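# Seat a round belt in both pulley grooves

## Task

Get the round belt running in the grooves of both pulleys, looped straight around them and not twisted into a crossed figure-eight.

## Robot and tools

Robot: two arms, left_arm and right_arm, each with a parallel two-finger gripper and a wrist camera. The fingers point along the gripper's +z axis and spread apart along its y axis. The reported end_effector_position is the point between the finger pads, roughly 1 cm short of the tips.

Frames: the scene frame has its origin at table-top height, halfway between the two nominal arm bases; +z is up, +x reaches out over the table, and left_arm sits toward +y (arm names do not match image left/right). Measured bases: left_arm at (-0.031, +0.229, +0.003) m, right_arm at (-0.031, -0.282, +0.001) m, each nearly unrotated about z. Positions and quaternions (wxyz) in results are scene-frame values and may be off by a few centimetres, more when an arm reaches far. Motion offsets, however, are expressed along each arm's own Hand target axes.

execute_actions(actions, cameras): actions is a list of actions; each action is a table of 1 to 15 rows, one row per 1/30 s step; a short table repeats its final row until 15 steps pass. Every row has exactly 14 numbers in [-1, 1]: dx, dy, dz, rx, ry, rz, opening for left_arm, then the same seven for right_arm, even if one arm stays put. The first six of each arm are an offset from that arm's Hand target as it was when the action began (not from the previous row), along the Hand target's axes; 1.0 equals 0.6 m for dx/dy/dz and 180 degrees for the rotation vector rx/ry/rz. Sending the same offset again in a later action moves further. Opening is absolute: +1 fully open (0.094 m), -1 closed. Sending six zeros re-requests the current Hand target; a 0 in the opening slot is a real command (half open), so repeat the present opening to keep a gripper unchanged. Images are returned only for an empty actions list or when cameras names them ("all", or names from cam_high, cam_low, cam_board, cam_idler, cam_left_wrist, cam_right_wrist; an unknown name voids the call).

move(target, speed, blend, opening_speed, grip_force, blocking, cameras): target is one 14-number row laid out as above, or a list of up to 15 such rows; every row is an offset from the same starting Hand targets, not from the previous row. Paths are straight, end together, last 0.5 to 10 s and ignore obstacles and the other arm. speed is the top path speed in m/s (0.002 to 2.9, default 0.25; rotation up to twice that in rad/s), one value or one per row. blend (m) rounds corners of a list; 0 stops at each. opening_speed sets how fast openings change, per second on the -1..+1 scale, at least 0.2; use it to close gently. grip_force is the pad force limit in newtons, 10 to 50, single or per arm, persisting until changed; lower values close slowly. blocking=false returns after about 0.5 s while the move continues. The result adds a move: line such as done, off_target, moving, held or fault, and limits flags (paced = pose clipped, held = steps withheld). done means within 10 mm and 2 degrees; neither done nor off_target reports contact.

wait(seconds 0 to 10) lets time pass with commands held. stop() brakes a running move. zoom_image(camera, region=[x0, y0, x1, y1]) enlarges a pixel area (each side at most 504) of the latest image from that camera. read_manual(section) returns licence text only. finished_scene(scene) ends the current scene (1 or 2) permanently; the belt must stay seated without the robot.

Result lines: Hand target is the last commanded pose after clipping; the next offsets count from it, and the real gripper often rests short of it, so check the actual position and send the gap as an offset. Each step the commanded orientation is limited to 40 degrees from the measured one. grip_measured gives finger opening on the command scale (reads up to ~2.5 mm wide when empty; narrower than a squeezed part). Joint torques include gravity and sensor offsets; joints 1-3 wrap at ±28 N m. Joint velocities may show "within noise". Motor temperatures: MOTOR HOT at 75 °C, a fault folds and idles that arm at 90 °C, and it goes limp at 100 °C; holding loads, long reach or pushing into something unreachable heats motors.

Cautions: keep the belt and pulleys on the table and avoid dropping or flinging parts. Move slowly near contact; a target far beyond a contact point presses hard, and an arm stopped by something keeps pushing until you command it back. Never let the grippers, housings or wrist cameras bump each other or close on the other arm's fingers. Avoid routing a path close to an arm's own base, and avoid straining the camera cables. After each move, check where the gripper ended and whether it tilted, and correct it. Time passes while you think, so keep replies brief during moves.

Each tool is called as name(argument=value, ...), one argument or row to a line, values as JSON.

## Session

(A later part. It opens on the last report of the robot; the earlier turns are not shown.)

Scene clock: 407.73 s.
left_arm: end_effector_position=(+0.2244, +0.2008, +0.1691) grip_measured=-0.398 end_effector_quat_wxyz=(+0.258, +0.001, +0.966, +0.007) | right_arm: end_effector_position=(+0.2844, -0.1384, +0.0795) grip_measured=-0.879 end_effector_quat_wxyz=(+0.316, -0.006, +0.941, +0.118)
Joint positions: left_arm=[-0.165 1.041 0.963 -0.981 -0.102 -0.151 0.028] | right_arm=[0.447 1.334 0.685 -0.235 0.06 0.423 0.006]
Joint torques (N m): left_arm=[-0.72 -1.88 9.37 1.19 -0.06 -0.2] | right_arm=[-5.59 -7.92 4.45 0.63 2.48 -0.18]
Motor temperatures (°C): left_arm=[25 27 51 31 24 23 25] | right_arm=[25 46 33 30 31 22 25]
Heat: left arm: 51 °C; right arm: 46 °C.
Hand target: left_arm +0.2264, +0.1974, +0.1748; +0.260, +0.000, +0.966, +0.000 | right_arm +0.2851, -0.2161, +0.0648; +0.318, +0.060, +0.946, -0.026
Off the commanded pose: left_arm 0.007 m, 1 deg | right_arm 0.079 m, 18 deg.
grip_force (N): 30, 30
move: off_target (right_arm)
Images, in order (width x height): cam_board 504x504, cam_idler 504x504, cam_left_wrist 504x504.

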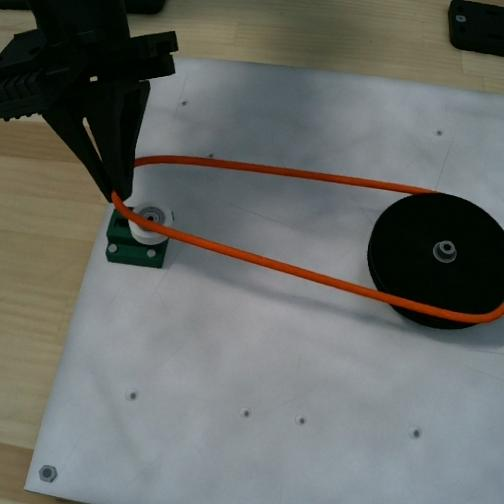

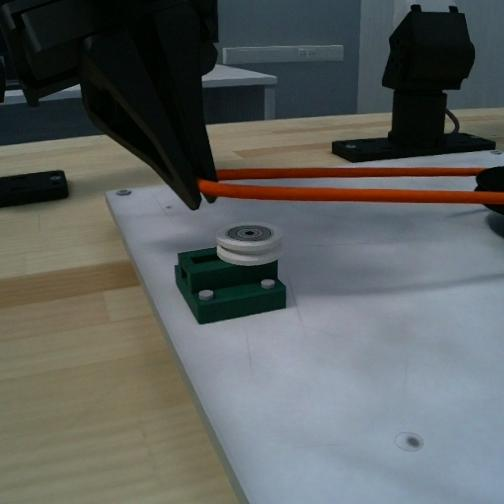

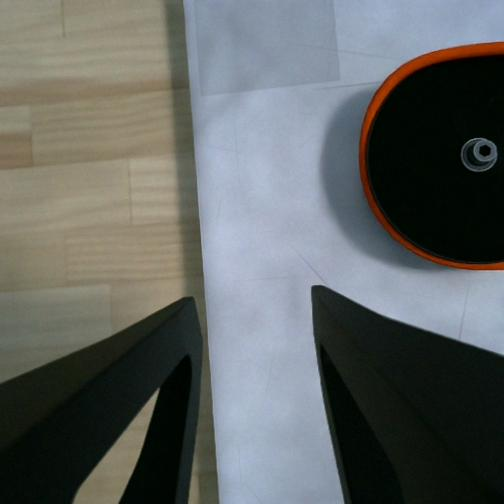

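move(
  target=[0,0,0,0,0,0,-0.4,0.008,-0.01,0.008,0.05,0,0,-0.97],
  speed=0.03,
  cameras=["cam_idler","cam_left_wrist"],
)

zoom_image(
  camera="cam_idler",
  region=[150, 130, 320, 300],
)

Scene clock: 423.27 s.
left_arm: end_effector_position=(+0.2244, +0.2008, +0.1691) grip_measured=-0.398 end_effector_quat_wxyz=(+0.258, +0.001, +0.966, +0.007) | right_arm: end_effector_position=(+0.2860, -0.1405, +0.0716) grip_measured=-0.879 end_effector_quat_wxyz=(+0.322, +0.016, +0.943, +0.077)
Joint positions: left_arm=[-0.165 1.041 0.963 -0.981 -0.102 -0.151 0.028] | right_arm=[0.499 1.374 0.693 -0.235 0.181 0.482 0.006]
Joint torques (N m): left_arm=[-0.72 -1.92 9.32 1.19 -0.06 -0.21] | right_arm=[-3.85 -5.68 6.42 0.23 2.95 -0.01]
Heat: left arm: 51 °C; right arm: 44 °C.
Hand target: left_arm +0.2264, +0.1974, +0.1748; +0.260, +0.000, +0.966, +0.000 | right_arm +0.2834, -0.2220, +0.0581; +0.312, +0.085, +0.941, -0.100
Off the commanded pose: left_arm 0.007 m, 1 deg | right_arm 0.083 m, 22 deg.
grip_force (N): 30, 30
move: off_target (right_arm)
Images, in order (width x height): cam_idler 504x504, cam_left_wrist 504x504.

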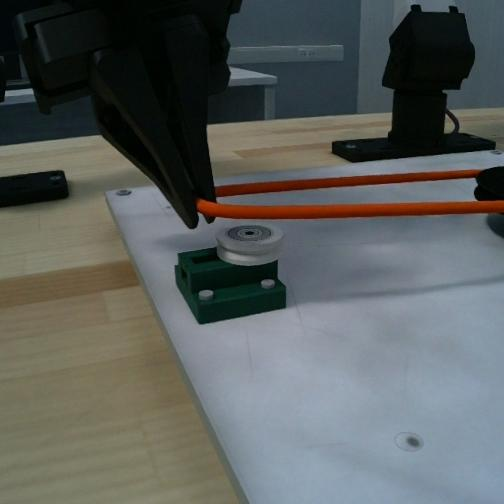

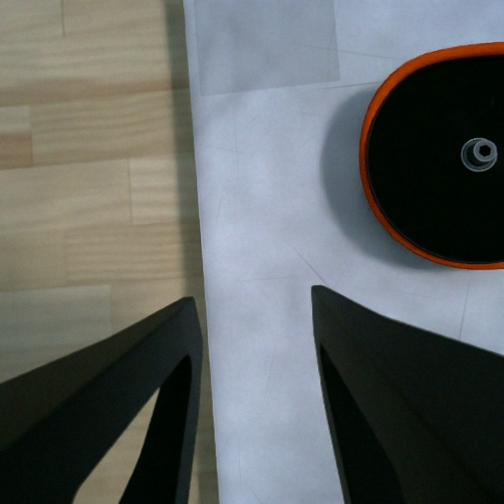

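Scaled by 2.965 from the camera's 504x504 image, which has a finer 720x720 frame.

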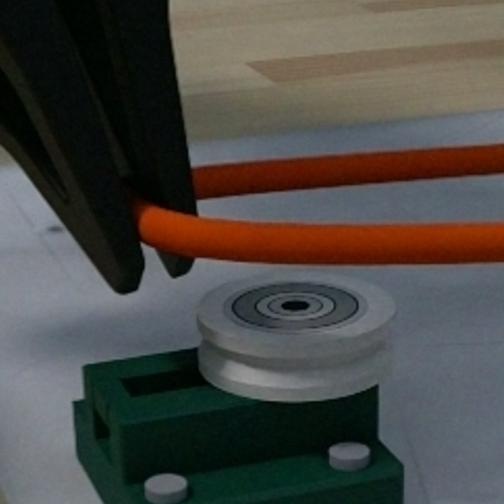

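move(
  target=[0,0,0,0,0,0,-0.4,-0.01,-0.045,0.002,0.03,0,0,-0.97],
  speed=0.03,
  cameras=["cam_idler","cam_left_wrist"],
)

zoom_image(
  camera="cam_idler",
  region=[150, 130, 320, 300],
)

Scene clock: 434.00 s.
left_arm: end_effector_position=(+0.2244, +0.2008, +0.1691) grip_measured=-0.398 end_effector_quat_wxyz=(+0.258, +0.001, +0.966, +0.007) | right_arm: end_effector_position=(+0.2871, -0.1419, +0.0748) grip_measured=-0.879 end_effector_quat_wxyz=(+0.323, +0.016, +0.944, +0.069)
Joint positions: left_arm=[-0.165 1.041 0.963 -0.981 -0.102 -0.151 0.028] | right_arm=[0.504 1.374 0.709 -0.258 0.199 0.482 0.006]
Joint torques (N m): left_arm=[-0.68 -1.91 9.31 1.21 -0.03 -0.21] | right_arm=[-6.75 -7.08 6.08 -0.06 3.35 -0.14]
Motor temperatures (°C): left_arm=[25 27 51 31 24 23 25] | right_arm=[26 43 33 29 38 22 25]
Heat: left arm: 51 °C; right arm: 43 °C.
Hand target: left_arm +0.2264, +0.1974, +0.1748; +0.260, +0.000, +0.966, +0.000 | right_arm +0.2828, -0.2490, +0.0644; +0.308, +0.100, +0.935, -0.144
Off the commanded pose: left_arm 0.007 m, 1 deg | right_arm 0.108 m, 26 deg.
grip_force (N): 30, 30
move: off_target (right_arm)
Images, in order (width x height): cam_idler 504x504, cam_left_wrist 504x504.

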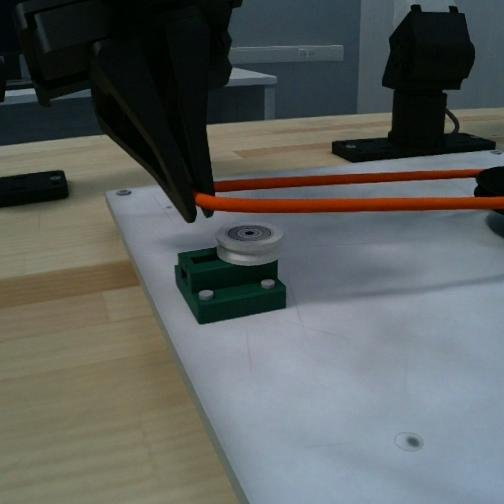

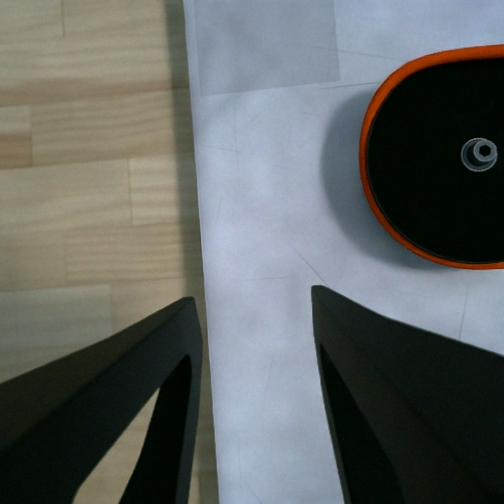

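Scaled by 2.965 from the camera's 504x504 image, which has a finer 720x720 frame.

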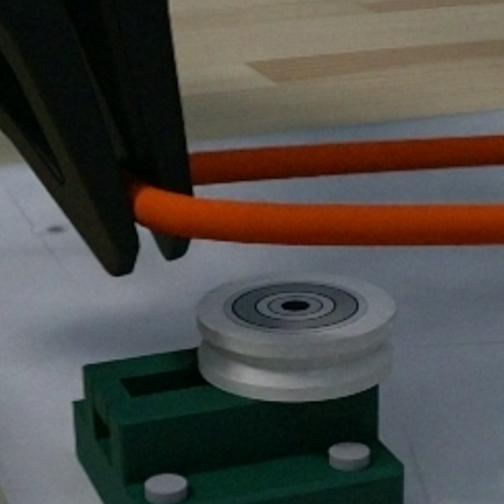

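move(
  target=[
    [0,0,0,0,0,0,-0.4,-0.008,-0.045,0.0,0.02,0,0,-0.97],
    [0,0,0,0,0,0,-0.4,0.004,-0.045,0.022,0.02,0,0,-0.97],
  ],
  speed=0.03,
  cameras=["cam_idler","cam_left_wrist"],
)

zoom_image(
  camera="cam_idler",
  region=[150, 130, 320, 300],
)

Scene clock: 449.13 s.
left_arm: end_effector_position=(+0.2244, +0.2008, +0.1691) grip_measured=-0.398 end_effector_quat_wxyz=(+0.258, +0.001, +0.966, +0.007) | right_arm: end_effector_position=(+0.2854, -0.1446, +0.0833) grip_measured=-0.879 end_effector_quat_wxyz=(+0.326, +0.000, +0.942, +0.084)
Joint positions: left_arm=[-0.165 1.041 0.963 -0.981 -0.102 -0.151 0.028] | right_arm=[0.472 1.33 0.702 -0.27 0.146 0.433 0.006]
Joint torques (N m): left_arm=[-0.75 -1.83 9.33 1.19 -0.07 -0.21] | right_arm=[-8.64 -5.93 3.69 0 3.96 -0.14]
Motor temperatures (°C): left_arm=[25 27 52 31 24 23 25] | right_arm=[27 42 33 28 44 22 25]
Heat: left arm: 52 °C; right arm: 44 °C.
Hand target: left_arm +0.2264, +0.1974, +0.1748; +0.260, +0.000, +0.966, +0.000 | right_arm +0.2807, -0.2785, +0.0585; +0.304, +0.109, +0.930, -0.173
Off the commanded pose: left_arm 0.007 m, 1 deg | right_arm 0.136 m, 32 deg.
grip_force (N): 30, 30
move: off_target (right_arm)
Images, in order (width x height): cam_idler 504x504, cam_left_wrist 504x504.

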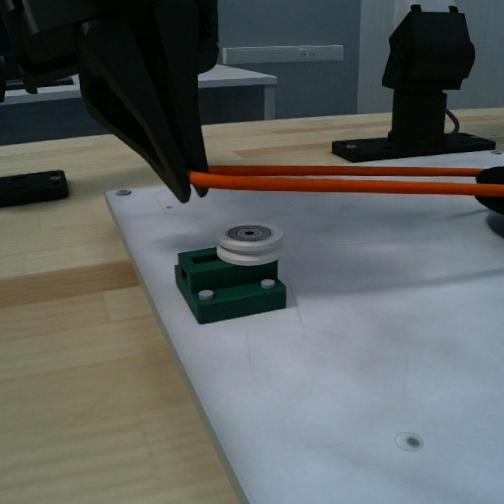

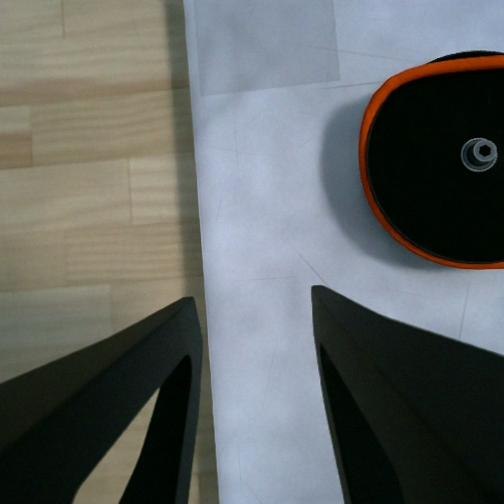

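Scaled by 2.965 from the camera's 504x504 image, which has a finer 720x720 frame.

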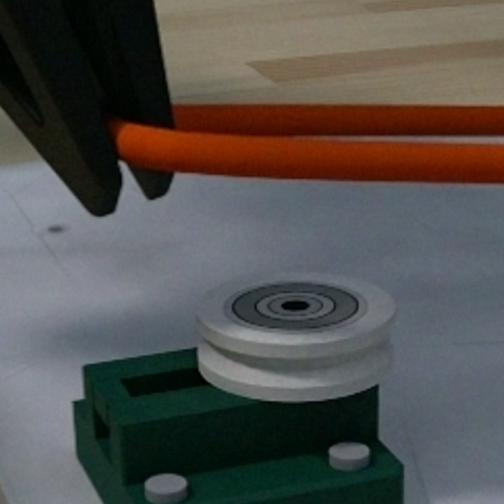

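move(
  target=[0,0,0,0,0,0,-0.4,0.012,0.05,0.032,-0.02,0,0,-0.97],
  speed=0.05,
  cameras=["cam_idler","cam_left_wrist"],
)

zoom_image(
  camera="cam_idler",
  region=[150, 130, 320, 300],
)

Scene clock: 462.33 s.
left_arm: end_effector_position=(+0.2244, +0.2008, +0.1691) grip_measured=-0.398 end_effector_quat_wxyz=(+0.258, +0.001, +0.966, +0.007) | right_arm: end_effector_position=(+0.3001, -0.1434, +0.0587) grip_measured=-0.879 end_effector_quat_wxyz=(+0.331, +0.004, +0.941, +0.072)
Joint positions: left_arm=[-0.165 1.041 0.963 -0.981 -0.102 -0.151 0.028] | right_arm=[0.468 1.443 0.68 -0.135 0.17 0.429 0.006]
Joint torques (N m): left_arm=[-0.73 -1.84 9.46 1.21 -0.06 -0.21] | right_arm=[-7.41 -5.94 3.06 0.26 3.38 -0.04]
Motor temperatures (°C): left_arm=[25 27 52 31 24 23 25] | right_arm=[29 41 33 28 51 22 25]
Heat: left arm: 52 °C; right arm: 51 °C.
Hand target: left_arm +0.2264, +0.1974, +0.1748; +0.260, +0.000, +0.966, +0.000 | right_arm +0.2946, -0.2577, +0.0321; +0.308, +0.100, +0.935, -0.144
Off the commanded pose: left_arm 0.007 m, 1 deg | right_arm 0.118 m, 27 deg.
grip_force (N): 30, 30
move: off_target (right_arm)
Images, in order (width x height): cam_idler 504x504, cam_left_wrist 504x504.

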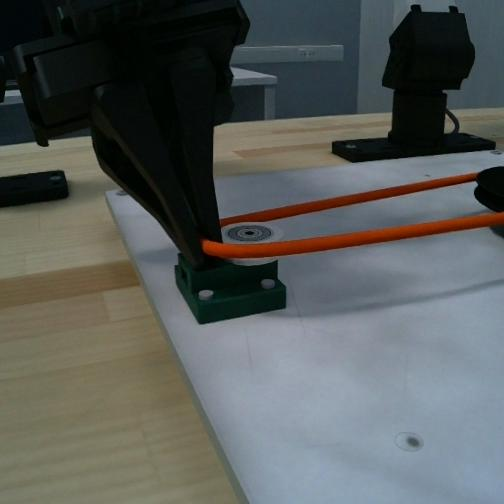

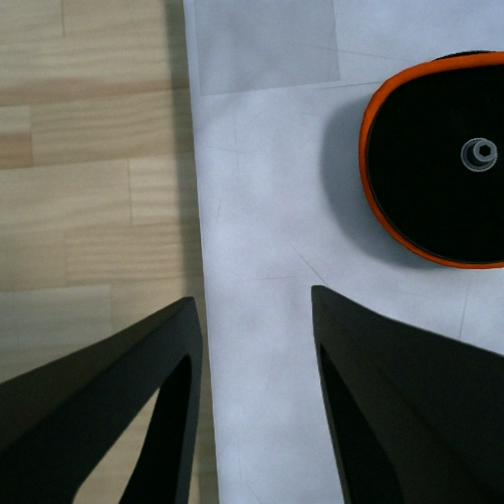

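Scaled by 2.965 from the camera's 504x504 image, which has a finer 720x720 frame.

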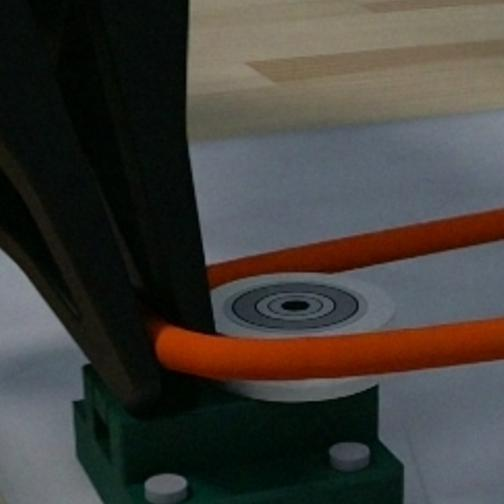

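wait(
  seconds=0.1,
  cameras=["cam_board","cam_right_wrist","cam_low","cam_idler"],
)

zoom_image(
  camera="cam_board",
  region=[334, 170, 504, 340],
)

zoom_image(
  camera="cam_board",
  region=[80, 140, 240, 300],
)

Scene clock: 470.43 s.
left_arm: end_effector_position=(+0.2244, +0.2008, +0.1691) grip_measured=-0.398 end_effector_quat_wxyz=(+0.258, +0.001, +0.966, +0.007) | right_arm: end_effector_position=(+0.3001, -0.1434, +0.0587) grip_measured=-0.879 end_effector_quat_wxyz=(+0.331, +0.004, +0.941, +0.072)
Joint positions: left_arm=[-0.165 1.041 0.963 -0.981 -0.102 -0.151 0.028] | right_arm=[0.468 1.443 0.68 -0.135 0.17 0.429 0.006]
Joint torques (N m): left_arm=[-0.75 -1.84 9.29 1.19 -0.07 -0.2] | right_arm=[-7.31 -5.81 2.97 0.24 3.44 -0.06]
Heat: left arm: 52 °C; right arm: 51 °C.
Hand target: left_arm +0.2264, +0.1974, +0.1748; +0.260, +0.000, +0.966, +0.000 | right_arm +0.2945, -0.2577, +0.0321; +0.308, +0.100, +0.935, -0.144
Tool commands: left_gripper/opening=-0.4 right_gripper/opening=-0.97
Off the commanded pose: left_arm 0.007 m, 1 deg | right_arm 0.118 m, 27 deg.
grip_force (N): 30, 30
wait: 0.10 s; at rest from the start
Images, in order (width x height): cam_low 504x504, cam_board 504x504, cam_idler 504x504, cam_right_wrist 504x504.

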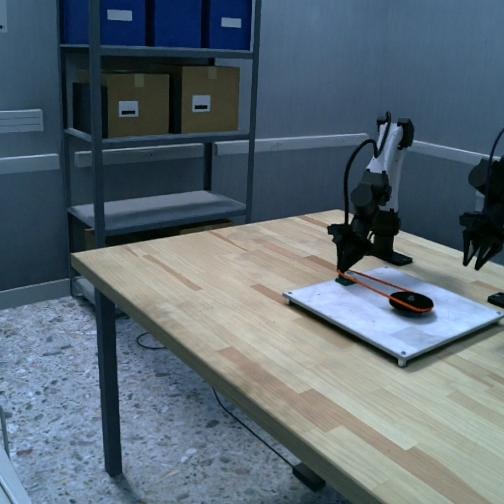

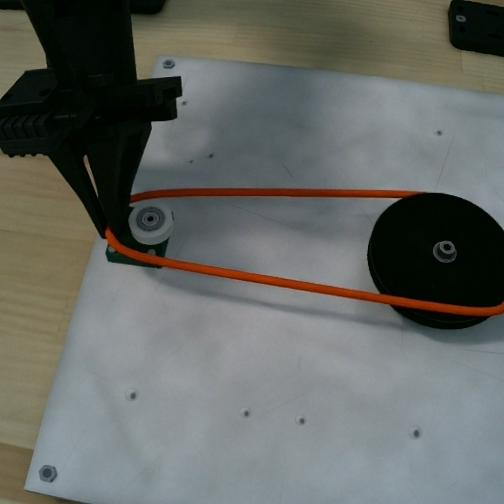

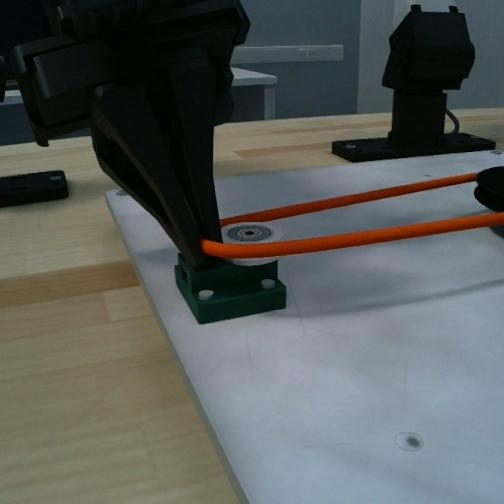

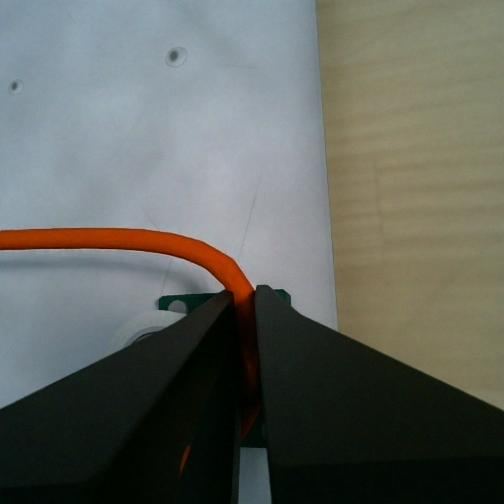

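Scaled by 2.965 from the camera's 504x504 image, which has a finer 720x720 frame.

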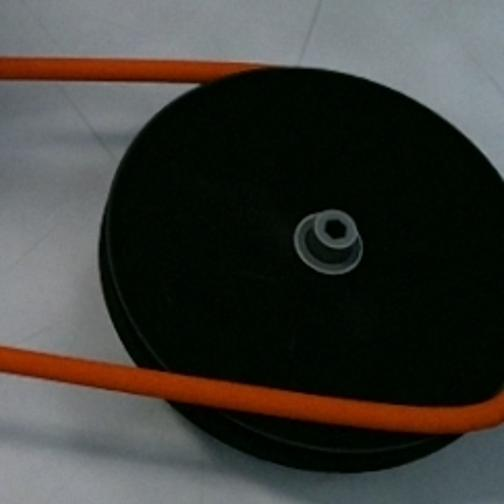

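Scaled by 3.150 from the camera's 504x504 image, which has a finer 720x720 frame.

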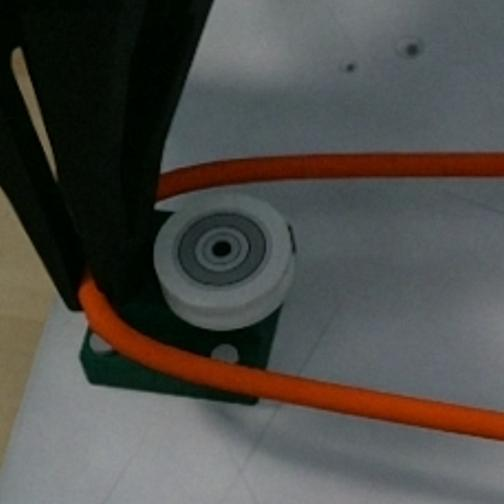

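move(
  target=[0,0,0,0,0,0,-0.4,-0.013,0.12,-0.02,-0.05,0,0,-0.97],
  speed=0.06,
  cameras=["cam_idler","cam_board","cam_left_wrist"],
)

zoom_image(
  camera="cam_idler",
  region=[150, 130, 320, 300],
)

zoom_image(
  camera="cam_board",
  region=[334, 170, 504, 340],
)

Scene clock: 484.33 s.
left_arm: end_effector_position=(+0.2244, +0.2008, +0.1691) grip_measured=-0.398 end_effector_quat_wxyz=(+0.258, +0.001, +0.966, +0.007) | right_arm: end_effector_position=(+0.3169, -0.1382, +0.0548) grip_measured=-0.879 end_effector_quat_wxyz=(+0.337, +0.025, +0.941, +0.032)
Joint positions: left_arm=[-0.165 1.041 0.963 -0.981 -0.102 -0.151 0.028] | right_arm=[0.511 1.547 0.763 -0.148 0.283 0.48 0.006]
Joint torques (N m): left_arm=[-0.75 -1.87 9.37 1.21 -0.07 -0.21] | right_arm=[-2.69 -3.37 5.45 0.79 1.79 0.22]
Heat: left arm: 52 °C; right arm: 52 °C.
Hand target: left_arm +0.2264, +0.1974, +0.1748; +0.260, +0.000, +0.966, +0.000 | right_arm +0.3139, -0.1869, +0.0310; +0.315, +0.075, +0.944, -0.070
Off the commanded pose: left_arm 0.007 m, 1 deg | right_arm 0.054 m, 13 deg.
grip_force (N): 30, 30
move: off_target (right_arm)
Images, in order (width x height): cam_board 504x504, cam_idler 504x504, cam_left_wrist 504x504.

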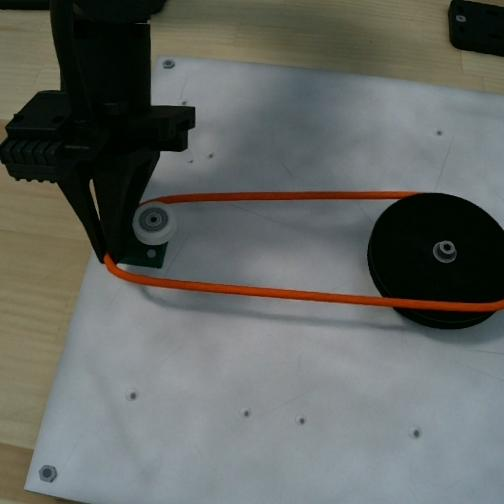

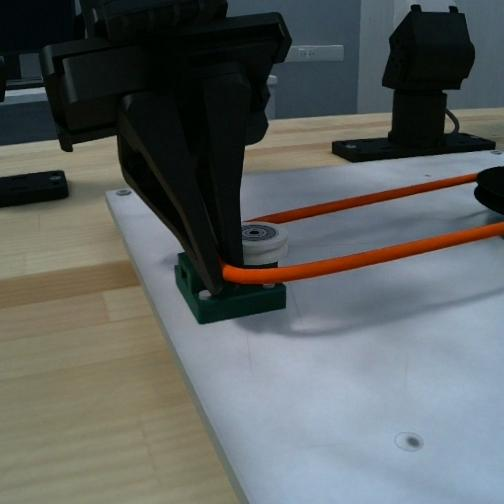

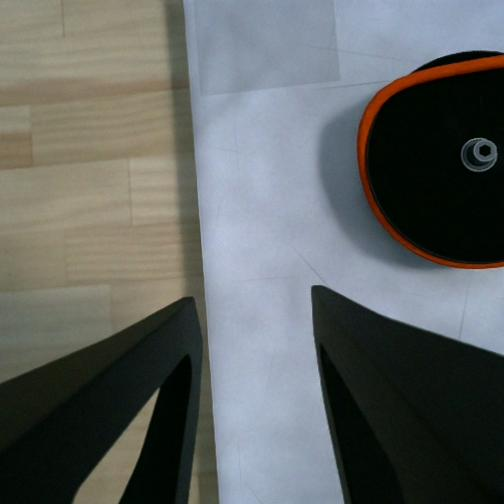

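Scaled by 2.965 from the camera's 504x504 image, which has a finer 720x720 frame.

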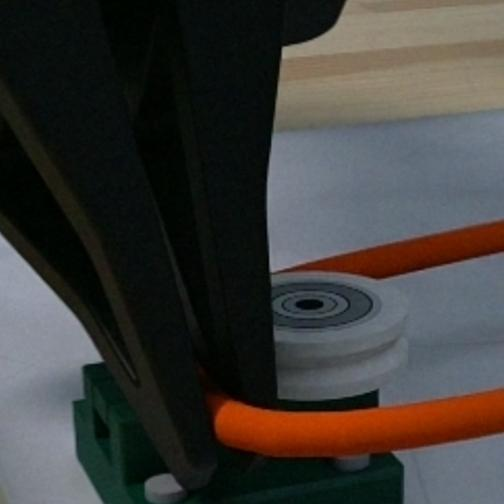

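Scaled by 2.965 from the camera's 504x504 image, which has a finer 720x720 frame.

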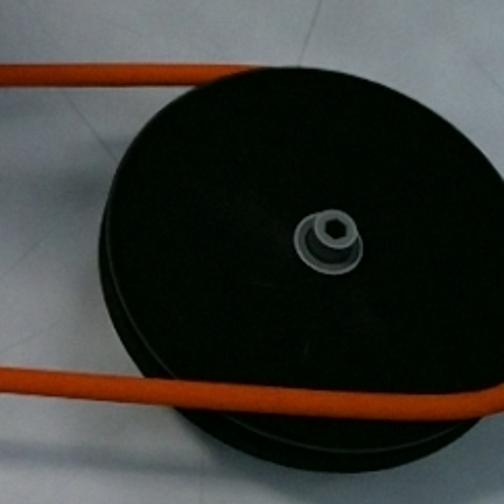

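move(
  target=[0,0,0,0,0,0,-0.4,-0.045,0.05,-0.002,-0.03,0,0,-0.97],
  speed=0.06,
  cameras=["cam_idler","cam_board","cam_left_wrist"],
)

zoom_image(
  camera="cam_idler",
  region=[150, 130, 320, 300],
)

zoom_image(
  camera="cam_board",
  region=[334, 170, 504, 340],
)

Scene clock: 495.87 s.
left_arm: end_effector_position=(+0.2244, +0.2008, +0.1691) grip_measured=-0.398 end_effector_quat_wxyz=(+0.258, +0.001, +0.966, +0.007) | right_arm: end_effector_position=(+0.3292, -0.1272, +0.0541) grip_measured=-0.879 end_effector_quat_wxyz=(+0.316, +0.017, +0.948, +0.030)
Joint positions: left_arm=[-0.165 1.041 0.963 -0.981 -0.102 -0.151 0.028] | right_arm=[0.51 1.623 0.868 -0.218 0.261 0.476 0.006]
Joint torques (N m): left_arm=[-0.7 -1.8 9.31 1.19 -0.06 -0.21] | right_arm=[-3.44 -5.52 7.15 1.16 1.17 0.15]
Heat: left arm: 53 °C; right arm: 47 °C.
Hand target: left_arm +0.2264, +0.1974, +0.1748; +0.260, +0.000, +0.966, +0.000 | right_arm +0.3402, -0.1600, +0.0458; +0.318, +0.060, +0.946, -0.026
Off the commanded pose: left_arm 0.007 m, 1 deg | right_arm 0.036 m, 8 deg.
grip_force (N): 30, 30
move: off_target (right_arm)
Images, in order (width x height): cam_board 504x504, cam_idler 504x504, cam_left_wrist 504x504.

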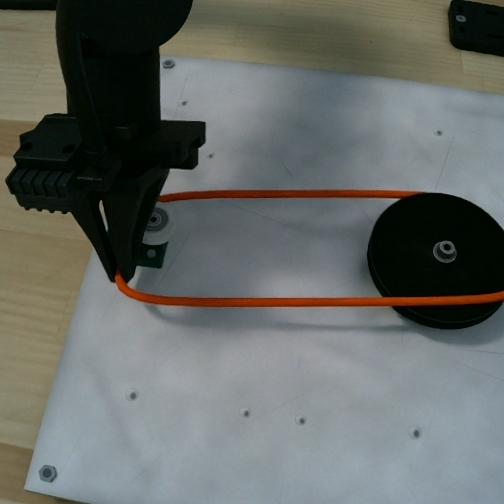

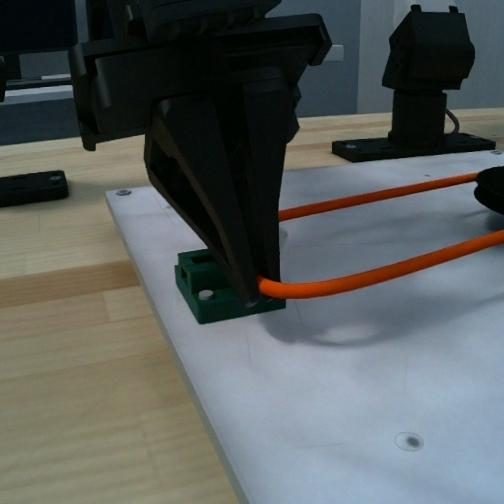

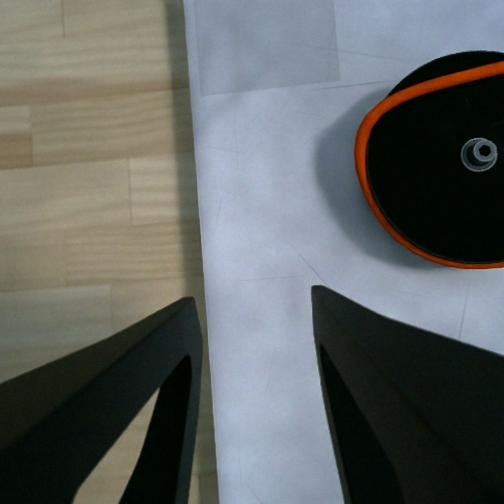

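Scaled by 2.965 from the camera's 504x504 image, which has a finer 720x720 frame.

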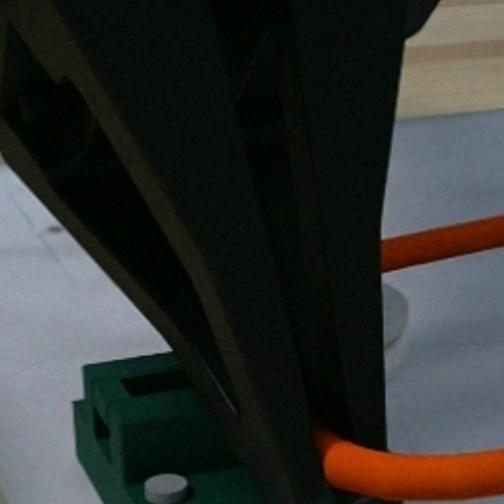

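Scaled by 2.965 from the camera's 504x504 image, which has a finer 720x720 frame.

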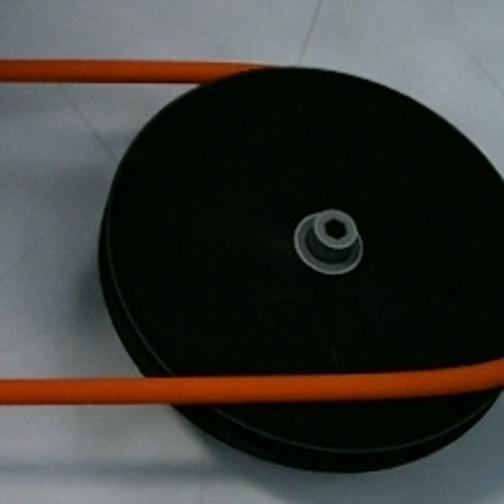

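move(
  target=[0,0,0,0,0,0,-0.4,-0.042,0.075,0.012,0,0,0,-0.97],
  speed=0.06,
  cameras=["cam_idler","cam_board","cam_left_wrist"],
)

zoom_image(
  camera="cam_board",
  region=[334, 170, 504, 340],
)

Scene clock: 508.87 s.
left_arm: end_effector_position=(+0.2244, +0.2008, +0.1691) grip_measured=-0.398 end_effector_quat_wxyz=(+0.258, +0.001, +0.966, +0.007) | right_arm: end_effector_position=(+0.3636, -0.1264, +0.0484) grip_measured=-0.879 end_effector_quat_wxyz=(+0.309, +0.055, +0.949, -0.035)
Joint positions: left_arm=[-0.165 1.041 0.963 -0.981 -0.102 -0.151 0.028] | right_arm=[0.522 1.807 1.079 -0.334 0.392 0.545 0.006]
Joint torques (N m): left_arm=[-0.64 -1.84 9.31 1.19 -0.04 -0.22] | right_arm=[0.79 -9.92 9.07 1.29 0.22 0.11]
Motor temperatures (°C): left_arm=[25 27 53 31 24 23 25] | right_arm=[27 38 34 30 42 22 25]
Heat: left arm: 53 °C; right arm: 42 °C.
Hand target: left_arm +0.2264, +0.1974, +0.1748; +0.260, +0.000, +0.966, +0.000 | right_arm +0.3703, -0.1185, +0.0548; +0.318, +0.060, +0.946, -0.026
Off the commanded pose: left_arm 0.007 m, 1 deg | right_arm 0.012 m, 2 deg.
grip_force (N): 30, 30
move: off_target (right_arm)
Images, in order (width x height): cam_board 504x504, cam_idler 504x504, cam_left_wrist 504x504.

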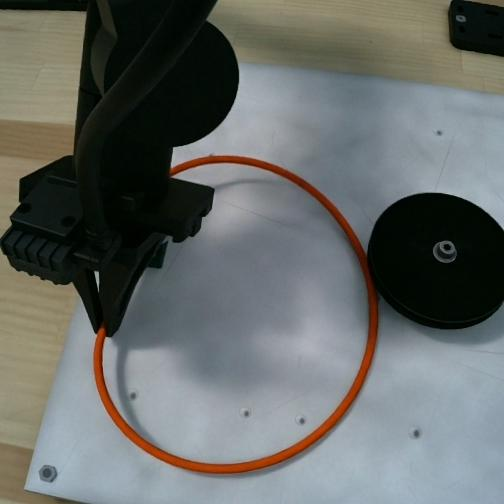

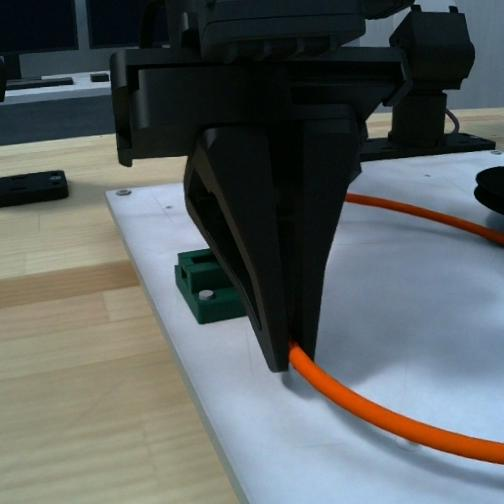

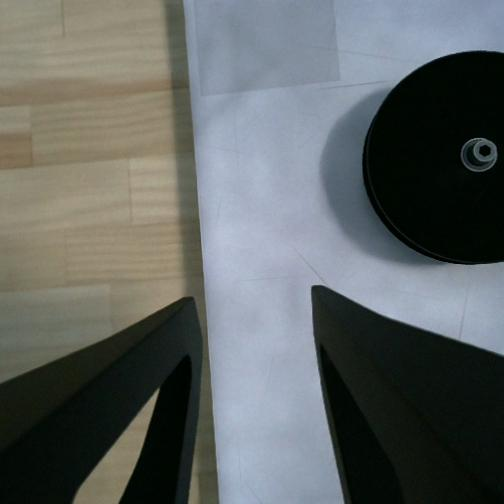

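Scaled by 2.965 from the camera's 504x504 image, which has a finer 720x720 frame.

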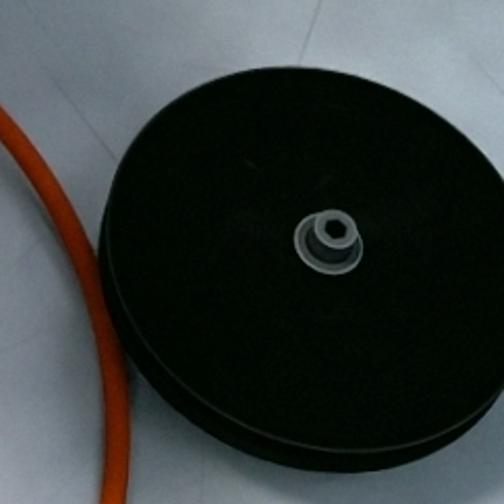

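move(
  target=[
    [0,0,0,0,0,0,-0.4,-0.131,-0.002,-0.173,0,0,0,-0.97],
    [0,0,0,0,0,0,-0.4,-0.0215,0.145,-0.299,-0.025,0,0,-0.97],
  ],
  speed=0.1,
  blend=0.01,
  cameras=["cam_low","cam_board","cam_left_wrist","cam_right_wrist"],
)

Scene clock: 533.50 s.
left_arm: end_effector_position=(+0.2244, +0.2008, +0.1691) grip_measured=-0.398 end_effector_quat_wxyz=(+0.258, +0.001, +0.966, +0.007) | right_arm: end_effector_position=(+0.2807, -0.0205, +0.1912) grip_measured=-0.879 end_effector_quat_wxyz=(+0.306, +0.038, +0.951, +0.001)
Joint positions: left_arm=[-0.165 1.041 0.963 -0.981 -0.102 -0.151 0.028] | right_arm=[0.89 1.718 1.576 -1.027 0.489 0.879 0.006]
Joint torques (N m): left_arm=[-0.73 -1.81 9.32 1.19 -0.07 -0.2] | right_arm=[0.31 -11.06 9.69 1.07 0.39 0.07]
Motor temperatures (°C): left_arm=[25 27 53 31 24 23 25] | right_arm=[26 44 35 31 38 22 25]
Heat: left arm: 53 °C; right arm: 44 °C.
Hand target: left_arm +0.2264, +0.1974, +0.1748; +0.260, +0.000, +0.966, +0.000 | right_arm +0.2844, -0.0178, +0.2045; +0.320, +0.048, +0.946, +0.012
Off the commanded pose: left_arm 0.007 m, 1 deg | right_arm 0.014 m, 2 deg.
grip_force (N): 30, 30
move: off_target (right_arm)
Images, in order (width x height): cam_low 504x504, cam_board 504x504, cam_left_wrist 504x504, cam_right_wrist 504x504.

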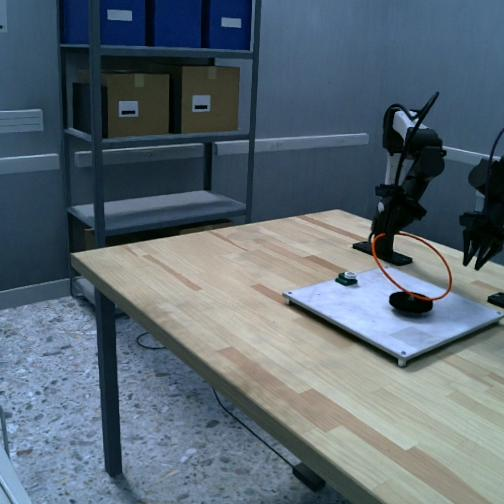

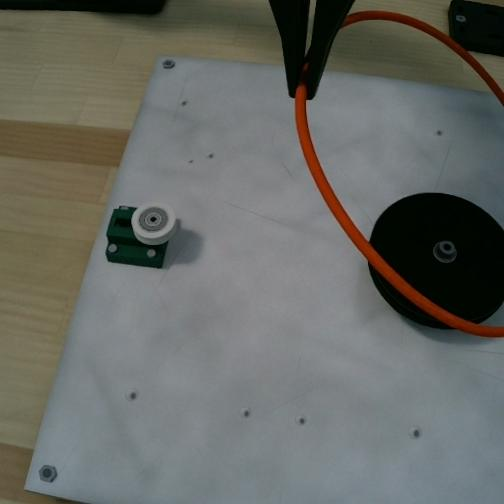

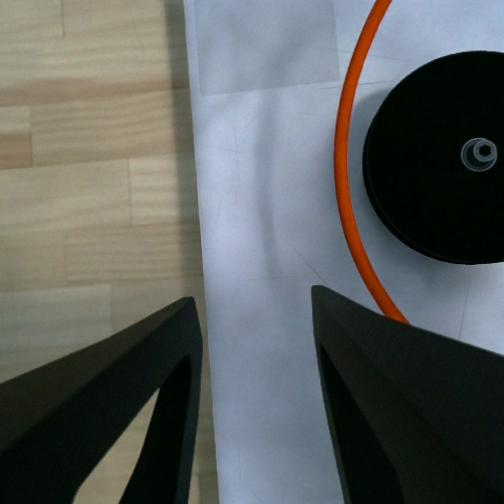

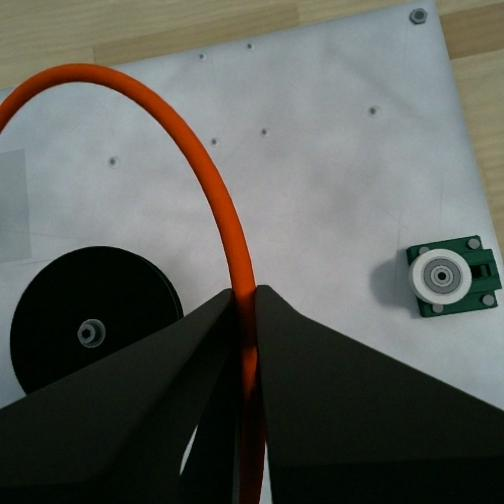

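move(
  target=[
    [0,0,0,0,0,0,-0.4,0,0.02,0,0,0,0,-0.97],
    [0,0,0,0,0,0,-0.4,0.042,0.02,0.042,0,0,0,-0.97],
    [0,0,0,0,0,0,-0.4,0.042,-0.03,0.042,0,0,0,-0.97],
  ],
  speed=0.06,
  cameras=["cam_low","cam_left_wrist"],
)

zoom_image(
  camera="cam_left_wrist",
  region=[204, 0, 504, 330],
)

zoom_image(
  camera="cam_low",
  region=[370, 270, 450, 330],
)

Scene clock: 545.97 s.
left_arm: end_effector_position=(+0.2244, +0.2008, +0.1691) grip_measured=-0.398 end_effector_quat_wxyz=(+0.258, +0.001, +0.966, +0.007) | right_arm: end_effector_position=(+0.2771, -0.0341, +0.1600) grip_measured=-0.879 end_effector_quat_wxyz=(+0.311, +0.044, +0.949, -0.005)
Joint positions: left_arm=[-0.165 1.041 0.963 -0.981 -0.102 -0.151 0.028] | right_arm=[0.88 1.669 1.393 -0.893 0.503 0.88 0.006]
Joint torques (N m): left_arm=[-0.8 -1.88 9.31 1.2 -0.05 -0.2] | right_arm=[-0.29 -12.6 6.01 1.29 0.17 -0.09]
Heat: left arm: 53 °C; right arm: 45 °C.
Hand target: left_arm +0.2264, +0.1974, +0.1748; +0.260, +0.000, +0.966, +0.000 | right_arm +0.2784, -0.0336, +0.1684; +0.320, +0.048, +0.946, +0.011
Off the commanded pose: left_arm 0.007 m, 1 deg | right_arm 0.008 m, 2 deg.
grip_force (N): 30, 30
move: done
Images, in order (width x height): cam_low 504x504, cam_left_wrist 504x504.

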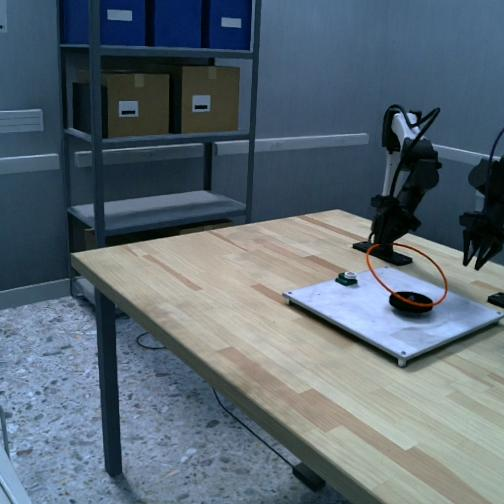

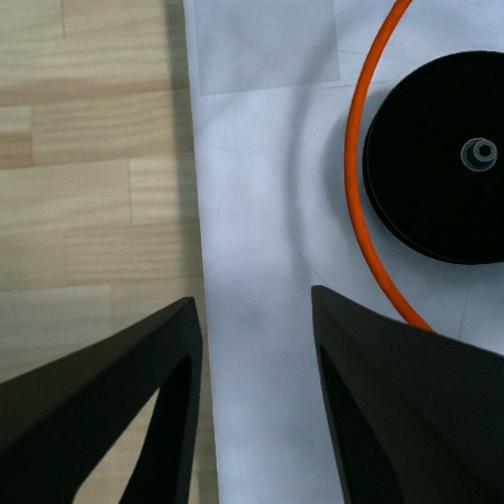

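Scaled by 1.527 from the camera's 504x504 image, which has a finer 720x720 frame.

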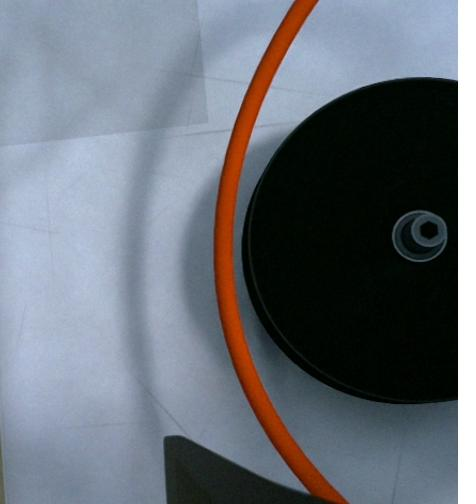

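Scaled by 6.300 from the camera's 504x504 image, which has a finer 720x720 frame.

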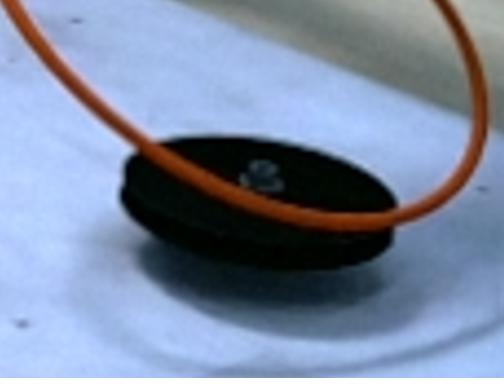

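move(
  target=[
    [0,0,0,0,0,0,-0.4,0.012,0.01,0.016,0,0,0,-0.97],
    [0,0,0,0,0,0,-0.4,0.012,-0.02,0.016,0,0,0,-0.97],
  ],
  speed=0.06,
  cameras=["cam_low","cam_left_wrist"],
)

zoom_image(
  camera="cam_left_wrist",
  region=[204, 0, 504, 330],
)

zoom_image(
  camera="cam_low",
  region=[370, 270, 450, 330],
)

Scene clock: 561.30 s.
left_arm: end_effector_position=(+0.2244, +0.2008, +0.1691) grip_measured=-0.398 end_effector_quat_wxyz=(+0.258, +0.001, +0.966, +0.007) | right_arm: end_effector_position=(+0.2757, -0.0454, +0.1469) grip_measured=-0.879 end_effector_quat_wxyz=(+0.310, +0.044, +0.950, -0.005)
Joint positions: left_arm=[-0.165 1.041 0.963 -0.981 -0.102 -0.151 0.028] | right_arm=[0.861 1.635 1.304 -0.83 0.493 0.859 0.006]
Joint torques (N m): left_arm=[-0.75 -1.84 9.37 1.2 -0.06 -0.23] | right_arm=[-0.21 -12.26 6.11 1.29 0.22 -0.09]
Heat: left arm: 54 °C; right arm: 45 °C.
Hand target: left_arm +0.2264, +0.1974, +0.1748; +0.260, +0.000, +0.966, +0.000 | right_arm +0.2774, -0.0448, +0.1556; +0.320, +0.048, +0.946, +0.011
Off the commanded pose: left_arm 0.007 m, 1 deg | right_arm 0.009 m, 2 deg.
grip_force (N): 30, 30
move: done
Images, in order (width x height): cam_low 504x504, cam_left_wrist 504x504.

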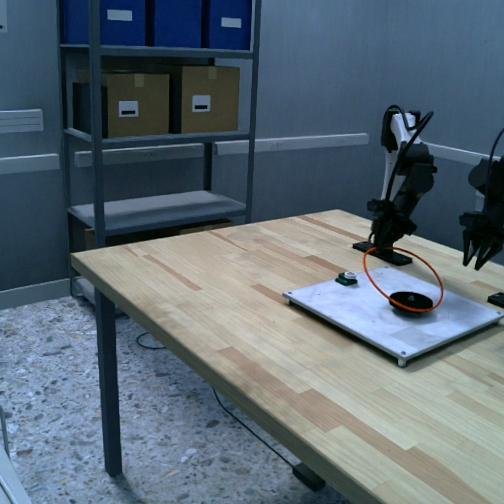

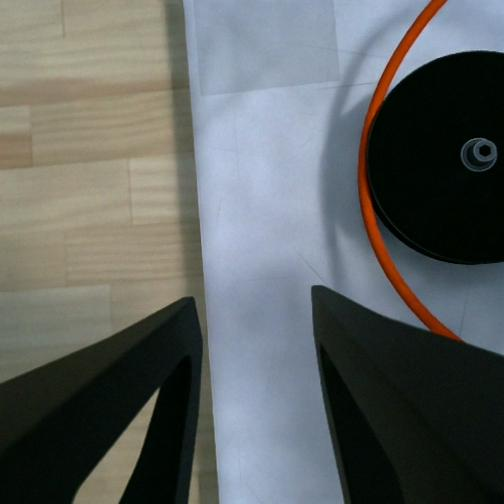

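Scaled by 1.527 from the camera's 504x504 image, which has a finer 720x720 frame.

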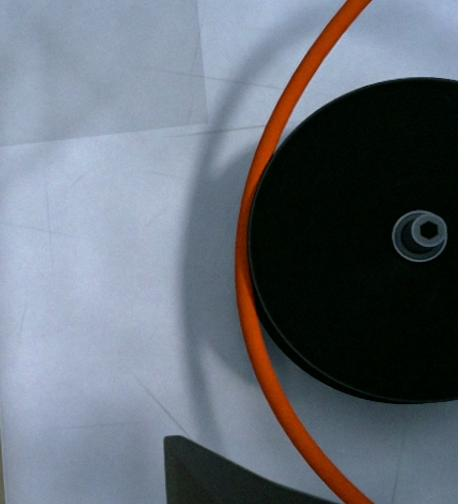

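Scaled by 6.300 from the camera's 504x504 image, which has a finer 720x720 frame.

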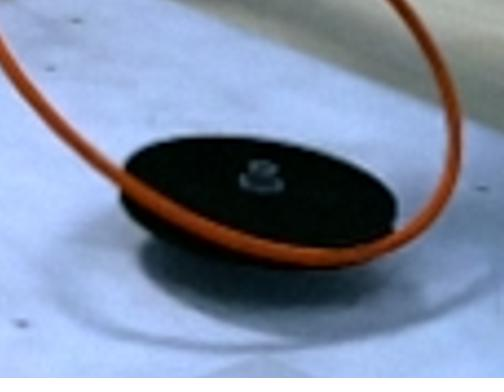

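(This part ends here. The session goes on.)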